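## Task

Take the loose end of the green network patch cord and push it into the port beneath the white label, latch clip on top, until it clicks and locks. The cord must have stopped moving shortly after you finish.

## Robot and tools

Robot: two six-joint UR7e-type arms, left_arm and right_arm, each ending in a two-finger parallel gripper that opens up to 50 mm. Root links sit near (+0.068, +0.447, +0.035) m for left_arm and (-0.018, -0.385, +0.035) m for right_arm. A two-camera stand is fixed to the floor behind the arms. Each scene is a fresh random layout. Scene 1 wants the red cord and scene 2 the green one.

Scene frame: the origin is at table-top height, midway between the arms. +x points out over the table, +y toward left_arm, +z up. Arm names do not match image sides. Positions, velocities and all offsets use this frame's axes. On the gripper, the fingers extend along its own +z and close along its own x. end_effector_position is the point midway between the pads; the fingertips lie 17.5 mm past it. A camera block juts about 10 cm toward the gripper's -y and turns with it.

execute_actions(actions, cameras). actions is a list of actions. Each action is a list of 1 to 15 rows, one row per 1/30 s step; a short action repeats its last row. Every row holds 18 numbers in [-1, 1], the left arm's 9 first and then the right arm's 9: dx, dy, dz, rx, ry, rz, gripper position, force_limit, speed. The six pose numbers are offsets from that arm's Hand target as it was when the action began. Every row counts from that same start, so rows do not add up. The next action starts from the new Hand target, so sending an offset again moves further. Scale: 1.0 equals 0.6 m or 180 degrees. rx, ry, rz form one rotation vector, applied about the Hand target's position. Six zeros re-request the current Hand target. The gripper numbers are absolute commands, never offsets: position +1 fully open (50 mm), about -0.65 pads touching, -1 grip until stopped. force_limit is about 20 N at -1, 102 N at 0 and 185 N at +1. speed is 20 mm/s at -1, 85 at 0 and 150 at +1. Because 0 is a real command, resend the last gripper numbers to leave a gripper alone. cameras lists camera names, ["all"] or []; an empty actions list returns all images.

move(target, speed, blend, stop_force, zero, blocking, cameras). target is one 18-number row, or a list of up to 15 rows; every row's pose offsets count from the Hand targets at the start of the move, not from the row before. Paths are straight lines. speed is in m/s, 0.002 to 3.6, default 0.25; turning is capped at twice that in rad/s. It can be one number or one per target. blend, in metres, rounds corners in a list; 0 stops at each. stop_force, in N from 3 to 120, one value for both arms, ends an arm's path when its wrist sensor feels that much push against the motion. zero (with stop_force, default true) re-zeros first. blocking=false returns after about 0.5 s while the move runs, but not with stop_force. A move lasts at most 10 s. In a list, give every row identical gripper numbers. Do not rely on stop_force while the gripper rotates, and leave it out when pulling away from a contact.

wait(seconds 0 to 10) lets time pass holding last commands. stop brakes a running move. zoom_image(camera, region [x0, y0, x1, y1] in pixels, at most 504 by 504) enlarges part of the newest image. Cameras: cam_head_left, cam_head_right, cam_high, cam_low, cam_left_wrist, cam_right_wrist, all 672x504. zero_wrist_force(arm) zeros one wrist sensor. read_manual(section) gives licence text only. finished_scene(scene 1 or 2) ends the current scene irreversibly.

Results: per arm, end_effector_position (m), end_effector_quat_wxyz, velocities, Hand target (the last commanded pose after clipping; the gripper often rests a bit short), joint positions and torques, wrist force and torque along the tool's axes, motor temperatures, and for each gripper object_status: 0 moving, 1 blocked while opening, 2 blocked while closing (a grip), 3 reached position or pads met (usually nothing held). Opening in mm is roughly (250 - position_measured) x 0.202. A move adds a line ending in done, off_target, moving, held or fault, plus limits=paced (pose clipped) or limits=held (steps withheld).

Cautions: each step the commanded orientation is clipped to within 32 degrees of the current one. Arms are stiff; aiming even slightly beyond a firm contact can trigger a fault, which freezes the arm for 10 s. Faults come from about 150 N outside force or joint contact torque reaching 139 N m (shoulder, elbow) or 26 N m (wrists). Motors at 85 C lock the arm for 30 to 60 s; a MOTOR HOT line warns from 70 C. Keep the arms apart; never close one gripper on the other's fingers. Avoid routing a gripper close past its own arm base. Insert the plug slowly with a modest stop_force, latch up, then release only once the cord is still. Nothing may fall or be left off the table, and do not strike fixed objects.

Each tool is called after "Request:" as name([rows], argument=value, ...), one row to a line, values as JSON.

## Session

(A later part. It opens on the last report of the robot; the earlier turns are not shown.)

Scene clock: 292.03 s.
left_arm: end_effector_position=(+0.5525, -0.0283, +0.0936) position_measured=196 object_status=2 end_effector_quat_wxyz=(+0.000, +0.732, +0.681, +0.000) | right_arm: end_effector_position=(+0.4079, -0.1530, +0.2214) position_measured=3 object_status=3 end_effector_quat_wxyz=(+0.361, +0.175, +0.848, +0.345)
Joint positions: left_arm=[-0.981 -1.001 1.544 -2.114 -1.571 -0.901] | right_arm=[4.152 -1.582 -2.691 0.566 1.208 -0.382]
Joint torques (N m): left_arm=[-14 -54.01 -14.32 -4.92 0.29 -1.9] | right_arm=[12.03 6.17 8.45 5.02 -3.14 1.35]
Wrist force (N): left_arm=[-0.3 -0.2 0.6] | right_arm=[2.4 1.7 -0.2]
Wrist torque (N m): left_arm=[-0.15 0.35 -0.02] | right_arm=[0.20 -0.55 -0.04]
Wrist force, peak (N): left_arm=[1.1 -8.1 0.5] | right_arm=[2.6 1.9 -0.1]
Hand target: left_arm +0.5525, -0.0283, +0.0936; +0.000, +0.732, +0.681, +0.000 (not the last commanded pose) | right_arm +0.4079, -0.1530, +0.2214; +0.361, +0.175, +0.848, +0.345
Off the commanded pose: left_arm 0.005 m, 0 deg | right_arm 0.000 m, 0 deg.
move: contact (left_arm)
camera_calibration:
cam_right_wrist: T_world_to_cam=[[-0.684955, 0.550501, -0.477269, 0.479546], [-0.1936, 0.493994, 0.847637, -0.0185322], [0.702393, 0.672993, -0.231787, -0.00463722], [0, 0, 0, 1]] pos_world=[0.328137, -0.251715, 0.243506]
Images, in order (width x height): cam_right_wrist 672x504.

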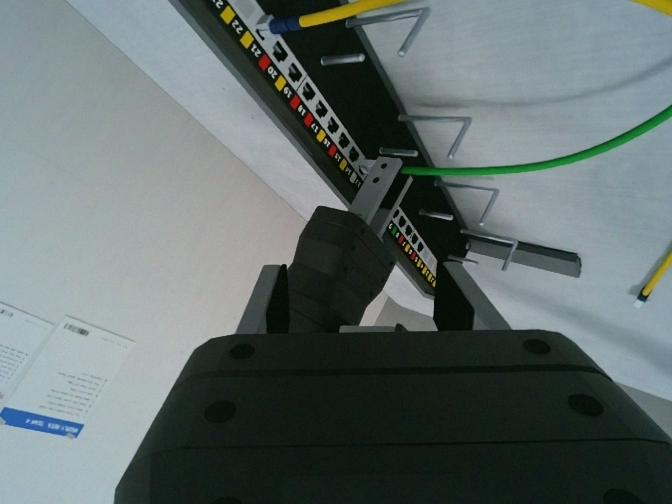

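Request:
move([
  [-0.0015,-0.0004,0.0005,0,0,0,-1,-0.4,-0.8,0,0,0,0,0,0,1,1,1],
  [0.0083,-0.0011,0.0005,0,0,0,-1,-0.4,-0.8,0,0,0,0,0,0,1,1,1],
], speed=0.01, stop_force=7, cameras=["cam_right_wrist"])

Request:
zoom_image(camera="cam_right_wrist", region=[350, 150, 380, 180])

Scene clock: 307.83 s.
left_arm: end_effector_position=(+0.5524, -0.0287, +0.0939) position_measured=196 object_status=2 end_effector_quat_wxyz=(+0.000, +0.732, +0.681, +0.000) | right_arm: end_effector_position=(+0.4079, -0.1530, +0.2214) position_measured=3 object_status=3 end_effector_quat_wxyz=(+0.361, +0.175, +0.848, +0.345)
Joint positions: left_arm=[-0.982 -1.001 1.543 -2.113 -1.571 -0.901] | right_arm=[4.152 -1.582 -2.691 0.566 1.208 -0.382]
Joint torques (N m): left_arm=[-15.69 -56.02 -16.13 -5.78 0.29 -1.63] | right_arm=[12.07 6 8.69 4.85 -3.09 1.54]
Wrist force (N): left_arm=[2.2 -3.4 0.9] | right_arm=[2.3 1.8 -0.2]
Wrist torque (N m): left_arm=[-0.24 0.35 -0.01] | right_arm=[0.21 -0.53 -0.04]
Wrist force, peak (N): left_arm=[2.6 -11.6 1.0] | right_arm=[2.5 2.1 -0.1]
Hand target: left_arm +0.5524, -0.0287, +0.0939; +0.000, +0.732, +0.681, +0.000 (not the last commanded pose) | right_arm +0.4079, -0.1530, +0.2214; +0.361, +0.175, +0.848, +0.345
Off the commanded pose: left_arm 0.005 m, 0 deg | right_arm 0.000 m, 0 deg.
move: contact (left_arm); path passed 1 of 2 targets
camera_calibration:
cam_right_wrist: T_world_to_cam=[[-0.684955, 0.550501, -0.477269, 0.479546], [-0.1936, 0.493994, 0.847637, -0.0185322], [0.702393, 0.672993, -0.231787, -0.00463722], [0, 0, 0, 1]] pos_world=[0.328137, -0.251715, 0.243506]
Images, in order (width x height): cam_right_wrist 672x504.

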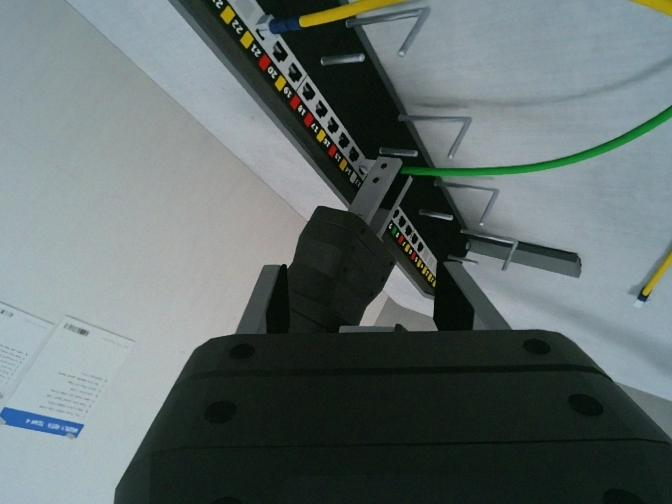

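Scaled by 16.800.

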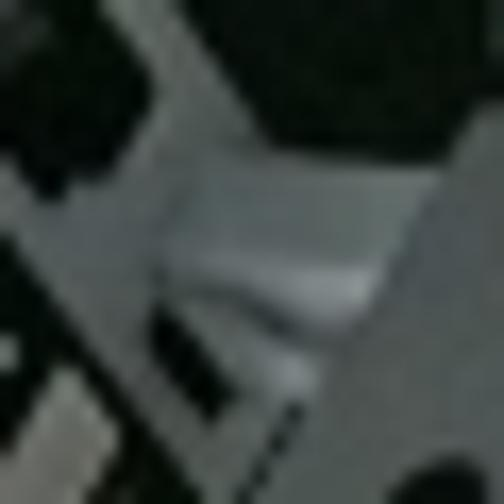

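Request:
move([
  [-0.0015,0.0012,0,0,0,0,-1,-0.4,-0.8,0,0,0,0,0,0,1,1,1],
  [0.0083,0.0005,0,0,0,0,-1,-0.4,-0.8,0,0,0,0,0,0,1,1,1],
], speed=0.01, stop_force=7, cameras=["cam_right_wrist"])

Request:
zoom_image(camera="cam_right_wrist", region=[350, 150, 380, 180])

Scene clock: 319.40 s.
left_arm: end_effector_position=(+0.5573, -0.0284, +0.0939) position_measured=196 object_status=2 end_effector_quat_wxyz=(+0.000, +0.732, +0.681, +0.000) | right_arm: end_effector_position=(+0.4079, -0.1530, +0.2214) position_measured=3 object_status=3 end_effector_quat_wxyz=(+0.361, +0.175, +0.848, +0.345)
Joint positions: left_arm=[-0.975 -0.994 1.531 -2.108 -1.571 -0.894] | right_arm=[4.152 -1.582 -2.691 0.566 1.208 -0.382]
Joint torques (N m): left_arm=[14.41 -41.97 -30.54 -1.83 0.25 1.31] | right_arm=[11.43 4.67 9.12 4.96 -3.12 1.15]
Wrist force (N): left_arm=[-0.2 -7.2 0.4] | right_arm=[2.2 2.1 -0.1]
Wrist torque (N m): left_arm=[-0.39 0.25 -0.04] | right_arm=[0.27 -0.53 -0.04]
Wrist force, peak (N): left_arm=[-0.4 -7.2 0.6] | right_arm=[2.6 2.1 -0.1]
Hand target: left_arm +0.5573, -0.0284, +0.0939; +0.000, +0.732, +0.681, +0.000 | right_arm +0.4079, -0.1530, +0.2214; +0.361, +0.175, +0.848, +0.345
Off the commanded pose: left_arm 0.000 m, 0 deg | right_arm 0.000 m, 0 deg.
move: done
camera_calibration:
cam_right_wrist: T_world_to_cam=[[-0.684955, 0.550501, -0.477269, 0.479546], [-0.1936, 0.493994, 0.847637, -0.0185322], [0.702393, 0.672993, -0.231787, -0.00463722], [0, 0, 0, 1]] pos_world=[0.328137, -0.251715, 0.243506]
Images, in order (width x height): cam_right_wrist 672x504.

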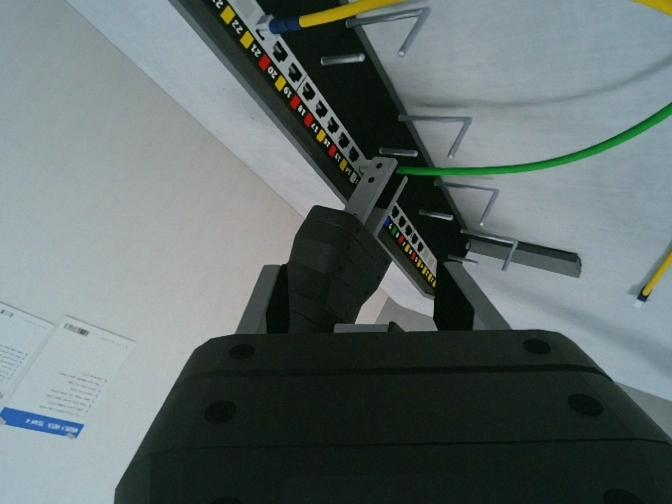

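Scaled by 16.800.

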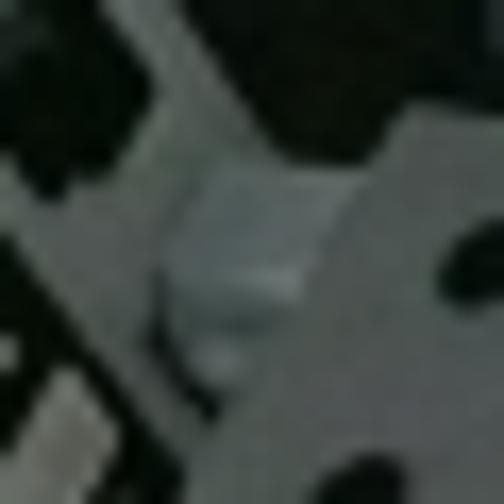

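Request:
move(target=[0.0183,-0.00135,0,0,0,0,-1,-0.4,-0.8,0,0,0,0,0,0,1,1,1], speed=0.008, stop_force=20, cameras=["cam_right_wrist"])

Request:
zoom_image(camera="cam_right_wrist", region=[345, 145, 395, 195])

Scene clock: 327.20 s.
left_arm: end_effector_position=(+0.5616, -0.0287, +0.0939) position_measured=196 object_status=2 end_effector_quat_wxyz=(+0.000, +0.732, +0.681, +0.000) | right_arm: end_effector_position=(+0.4079, -0.1530, +0.2214) position_measured=3 object_status=3 end_effector_quat_wxyz=(+0.361, +0.175, +0.848, +0.345)
Joint positions: left_arm=[-0.97 -0.987 1.52 -2.103 -1.571 -0.889] | right_arm=[4.152 -1.582 -2.691 0.566 1.208 -0.382]
Joint torques (N m): left_arm=[-7.15 -55.2 -19.8 -8.1 5.04 -1.7] | right_arm=[10.81 5.58 8.17 4.88 -3.18 1.3]
Wrist force (N): left_arm=[1.4 -24.9 -1.5] | right_arm=[2.3 1.9 -0.1]
Wrist torque (N m): left_arm=[-0.67 0.26 -0.05] | right_arm=[0.23 -0.54 -0.04]
Wrist force, peak (N): left_arm=[2.9 -32.2 -3.4] | right_arm=[2.6 2.0 -0.2]
Hand target: left_arm +0.5616, -0.0287, +0.0939; +0.000, +0.732, +0.681, +0.000 (not the last commanded pose) | right_arm +0.4079, -0.1530, +0.2214; +0.361, +0.175, +0.848, +0.345
Off the commanded pose: left_arm 0.007 m, 0 deg | right_arm 0.000 m, 0 deg.
move: contact (left_arm)
camera_calibration:
cam_right_wrist: T_world_to_cam=[[-0.684955, 0.550501, -0.477269, 0.479546], [-0.1936, 0.493994, 0.847637, -0.0185322], [0.702393, 0.672993, -0.231787, -0.00463722], [0, 0, 0, 1]] pos_world=[0.328137, -0.251715, 0.243506]
Images, in order (width x height): cam_right_wrist 672x504.

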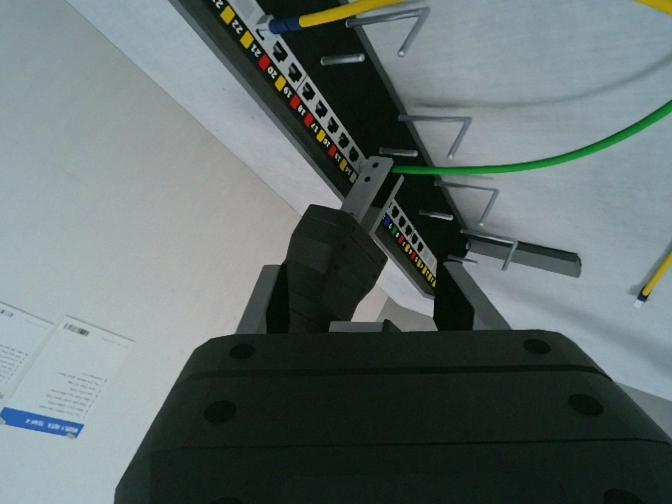

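Scaled by 10.080.

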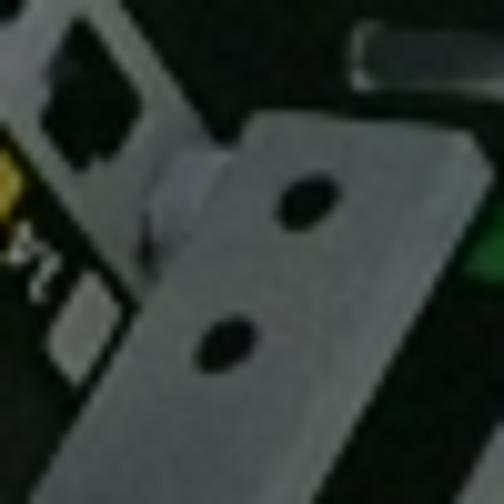

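Request:
move(target=[-0.0133,0.001,0,0,0,0,-1,-0.4,-0.8,0,0,0,0,0,0,1,1,1], speed=0.008, stop_force=14, zero=false)

Scene clock: 338.50 s.
left_arm: end_effector_position=(+0.5600, -0.0286, +0.0939) position_measured=196 object_status=2 end_effector_quat_wxyz=(+0.000, +0.732, +0.681, +0.000) | right_arm: end_effector_position=(+0.4079, -0.1530, +0.2214) position_measured=3 object_status=3 end_effector_quat_wxyz=(+0.361, +0.175, +0.848, +0.345)
Joint positions: left_arm=[-0.972 -0.99 1.524 -2.105 -1.571 -0.891] | right_arm=[4.152 -1.582 -2.691 0.566 1.208 -0.382]
Joint torques (N m): left_arm=[11.55 -41.18 -27.39 -0.39 -2.17 1.32] | right_arm=[10.62 6.15 7.69 5.09 -3.11 1.04]
Wrist force (N): left_arm=[-0.4 4.7 -1.5] | right_arm=[2.2 2.0 -0.2]
Wrist torque (N m): left_arm=[0.06 0.30 0.14] | right_arm=[0.24 -0.53 -0.04]
Wrist force, peak (N): left_arm=[1.5 -25.3 -1.8] | right_arm=[2.6 2.1 -0.3]
Hand target: left_arm +0.5600, -0.0286, +0.0939; +0.000, +0.732, +0.681, +0.000 (not the last commanded pose) | right_arm +0.4079, -0.1530, +0.2214; +0.361, +0.175, +0.848, +0.345
Off the commanded pose: left_arm 0.006 m, 0 deg | right_arm 0.000 m, 0 deg.
move: contact (left_arm)

Request:
move(target=[-0.0133,0.001,0,0,0,0,-1,-0.4,-0.8,0,0,0,0,0,0,1,1,1], speed=0.006, stop_force=24, zero=false, cameras=["cam_right_wrist"])

Request:
zoom_image(camera="cam_right_wrist", region=[345, 145, 395, 195])

Scene clock: 347.30 s.
left_arm: end_effector_position=(+0.5596, -0.0284, +0.0939) position_measured=196 object_status=2 end_effector_quat_wxyz=(+0.000, +0.732, +0.681, +0.000) | right_arm: end_effector_position=(+0.4079, -0.1530, +0.2214) position_measured=3 object_status=3 end_effector_quat_wxyz=(+0.361, +0.175, +0.848, +0.345)
Joint positions: left_arm=[-0.973 -0.991 1.525 -2.106 -1.571 -0.892] | right_arm=[4.152 -1.582 -2.691 0.566 1.208 -0.382]
Joint torques (N m): left_arm=[8.09 -40.81 -24.79 1.41 -2.25 1.19] | right_arm=[11.35 6.47 8.5 4.87 -3.06 1.44]
Wrist force (N): left_arm=[-1.6 15.8 -1.9] | right_arm=[2.3 1.9 -0.2]
Wrist torque (N m): left_arm=[0.39 0.29 0.17] | right_arm=[0.23 -0.53 -0.04]
Wrist force, peak (N): left_arm=[-1.2 22.5 -1.4] | right_arm=[2.6 2.1 -0.1]
Hand target: left_arm +0.5596, -0.0284, +0.0939; +0.000, +0.732, +0.681, +0.000 (not the last commanded pose) | right_arm +0.4079, -0.1530, +0.2214; +0.361, +0.175, +0.848, +0.345
Off the commanded pose: left_arm 0.008 m, 0 deg | right_arm 0.000 m, 0 deg.
move: contact (left_arm)
camera_calibration:
cam_right_wrist: T_world_to_cam=[[-0.684955, 0.550501, -0.477269, 0.479546], [-0.1936, 0.493994, 0.847637, -0.0185322], [0.702393, 0.672993, -0.231787, -0.00463722], [0, 0, 0, 1]] pos_world=[0.328137, -0.251715, 0.243506]
Images, in order (width x height): cam_right_wrist 672x504.

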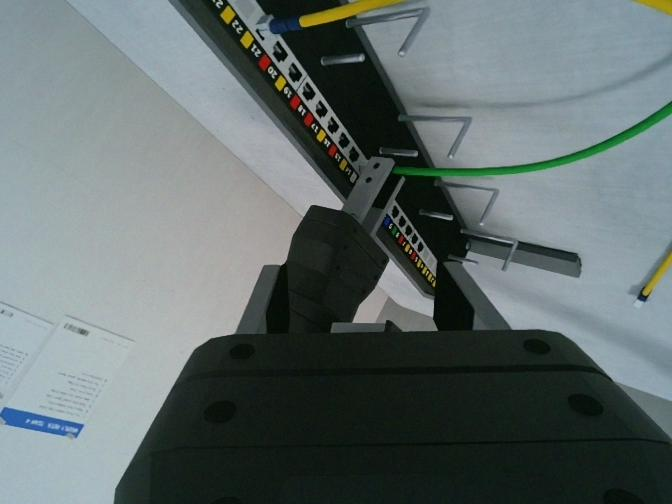

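Scaled by 10.080.

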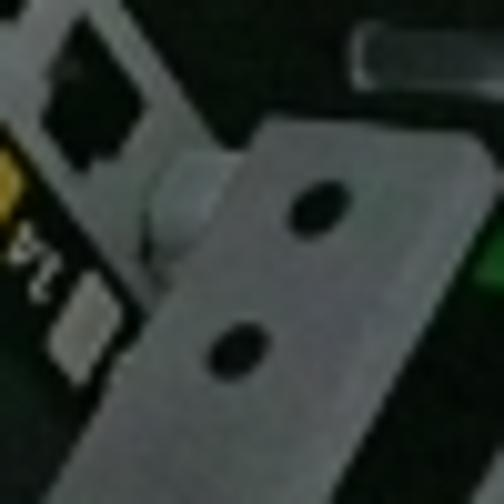

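Request:
move([
  [0.0015,-0.0001,0,0,0,0,-1,-0.4,-0.8,0,0,0,0,0,0,1,1,1],
  [0.0015,-0.0001,0,0,0,0,-0.05,-0.4,-0.9,0,0,0,0,0,0,1,1,1],
], speed=0.05)

Request:
move([
  [0,0,0.1,0,0,0,-0.05,-0.4,-0.9,0,0,0,0,0,0,1,1,1],
  [-0.08,0.1,0.2,0,0,0,-0.05,-0.4,-0.9,0,0,0,0,0,0,1,1,1],
], speed=0.15, blend=[0.02,0], cameras=["cam_right_wrist","cam_high","cam_head_right"])

Request:
zoom_image(camera="cam_right_wrist", region=[345, 135, 405, 195])

Scene clock: 356.23 s.
left_arm: end_effector_position=(+0.5605, -0.0285, +0.0939) position_measured=160 object_status=3 end_effector_quat_wxyz=(+0.000, +0.732, +0.681, +0.000) | right_arm: end_effector_position=(+0.4079, -0.1530, +0.2214) position_measured=3 object_status=3 end_effector_quat_wxyz=(+0.361, +0.175, +0.848, +0.345)
Joint positions: left_arm=[-0.972 -0.99 1.523 -2.105 -1.571 -0.891] | right_arm=[4.152 -1.582 -2.691 0.566 1.208 -0.382]
Joint torques (N m): left_arm=[10.25 -43.79 -28.87 -2.18 1.57 1.18] | right_arm=[10.52 6.48 9.03 5.02 -3.11 0.85]
Wrist force (N): left_arm=[-0.9 1.3 0.7] | right_arm=[2.3 2.0 -0.2]
Wrist torque (N m): left_arm=[0.10 0.32 -0.03] | right_arm=[0.25 -0.54 -0.04]
Wrist force, peak (N): left_arm=[-1.7 15.9 -1.9] | right_arm=[2.6 1.9 -0.1]
Hand target: left_arm +0.5605, -0.0285, +0.0939; +0.000, +0.732, +0.681, +0.000 | right_arm +0.4079, -0.1530, +0.2214; +0.361, +0.175, +0.848, +0.345
Off the commanded pose: left_arm 0.000 m, 0 deg | right_arm 0.000 m, 0 deg.
move: done

Scene clock: 357.93 s.
left_arm: end_effector_position=(+0.5126, +0.0314, +0.2138) position_measured=160 object_status=3 end_effector_quat_wxyz=(+0.000, +0.732, +0.681, +0.000) | right_arm: end_effector_position=(+0.4079, -0.1530, +0.2214) position_measured=3 object_status=3 end_effector_quat_wxyz=(+0.361, +0.175, +0.848, +0.345)
Joint positions: left_arm=[-0.98 -1.275 1.616 -1.912 -1.571 -0.9] | right_arm=[4.152 -1.582 -2.691 0.566 1.208 -0.382]
Joint torques (N m): left_arm=[-14.45 -45.24 -16.2 -0.96 1.41 -1.93] | right_arm=[9.59 6.92 9.14 4.77 -2.97 1.22]
Wrist force (N): left_arm=[-0.8 1.0 0.7] | right_arm=[2.6 1.7 0.0]
Wrist torque (N m): left_arm=[0.04 0.34 0.14] | right_arm=[0.21 -0.58 -0.04]
Wrist force, peak (N): left_arm=[-1.8 1.9 0.3] | right_arm=[2.4 2.1 -0.1]
Hand target: left_arm +0.5125, +0.0315, +0.2139; +0.000, +0.732, +0.681, +0.000 | right_arm +0.4079, -0.1530, +0.2214; +0.361, +0.175, +0.848, +0.345
Off the commanded pose: left_arm 0.000 m, 0 deg | right_arm 0.000 m, 0 deg.
move: done
camera_calibration:
cam_right_wrist: T_world_to_cam=[[-0.684955, 0.550501, -0.477269, 0.479546], [-0.1936, 0.493994, 0.847637, -0.0185322], [0.702393, 0.672993, -0.231787, -0.00463722], [0, 0, 0, 1]] pos_world=[0.328137, -0.251715, 0.243506]
Images, in order (width x height): cam_head_right 672x504, cam_high 672x504, cam_right_wrist 672x504.

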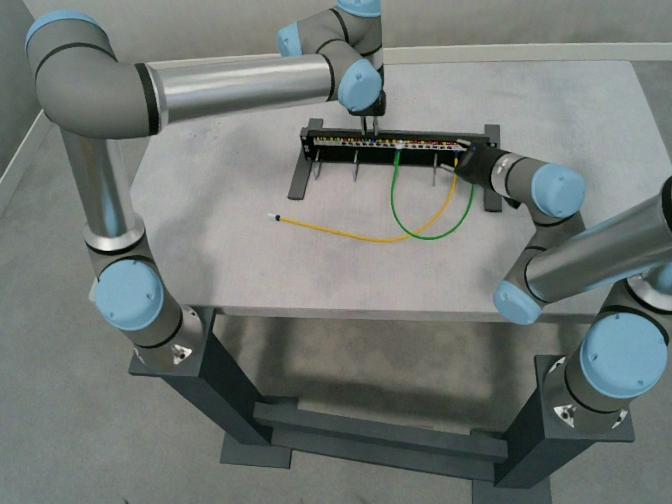

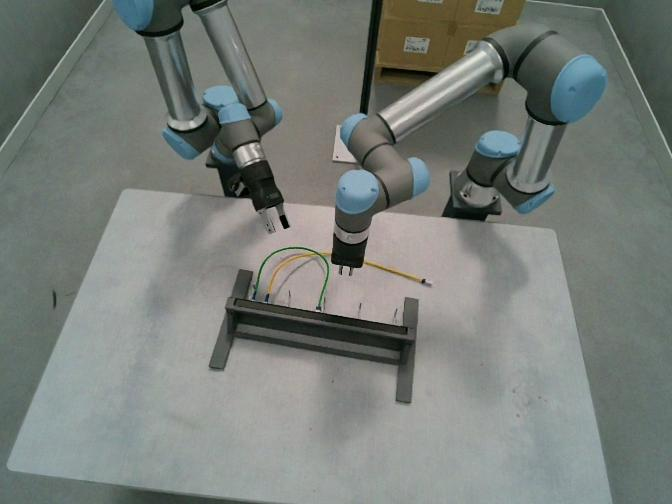

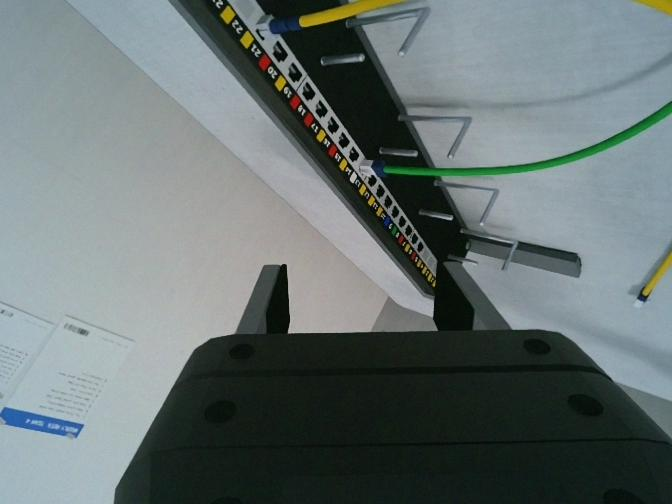

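Scaled by 8.400.

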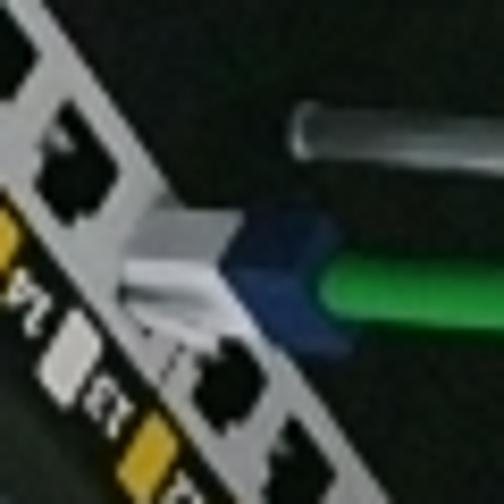

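Request:
wait(seconds=1)

Request:
finished_scene(scene=2)

Scene clock: 362.07 s.
left_arm: end_effector_position=(+0.5125, +0.0315, +0.2139) position_measured=160 object_status=3 end_effector_quat_wxyz=(+0.000, +0.732, +0.681, +0.000) | right_arm: end_effector_position=(+0.4079, -0.1530, +0.2214) position_measured=3 object_status=3 end_effector_quat_wxyz=(+0.361, +0.175, +0.848, +0.345)
Joint positions: left_arm=[-0.98 -1.276 1.616 -1.912 -1.571 -0.9] | right_arm=[4.152 -1.582 -2.691 0.566 1.208 -0.382]
Joint torques (N m): left_arm=[-13.58 -45.43 -16.01 -0.84 1.38 -1.74] | right_arm=[9.85 7.2 9.93 5.01 -3.57 0.89]
Wrist force (N): left_arm=[-0.6 1.2 0.5] | right_arm=[2.3 2.1 -0.1]
Wrist torque (N m): left_arm=[0.07 0.32 0.13] | right_arm=[0.26 -0.53 -0.04]
Wrist force, peak (N): left_arm=[-0.8 1.3 0.9] | right_arm=[2.5 2.2 -0.3]
Hand target: left_arm +0.5125, +0.0315, +0.2139; +0.000, +0.732, +0.681, +0.000 | right_arm +0.4079, -0.1530, +0.2214; +0.361, +0.175, +0.848, +0.345
Tool commands: left_gripper/position=-0.05 left_gripper/force_limit=-0.4 left_gripper/speed=-0.9 right_gripper/position=+1.0 right_gripper/force_limit=+1.0 right_gripper/speed=+1.0
Off the commanded pose: left_arm 0.000 m, 0 deg | right_arm 0.000 m, 0 deg.
wait: 1.00 s; at rest from the start

The scene is finished: the task was done.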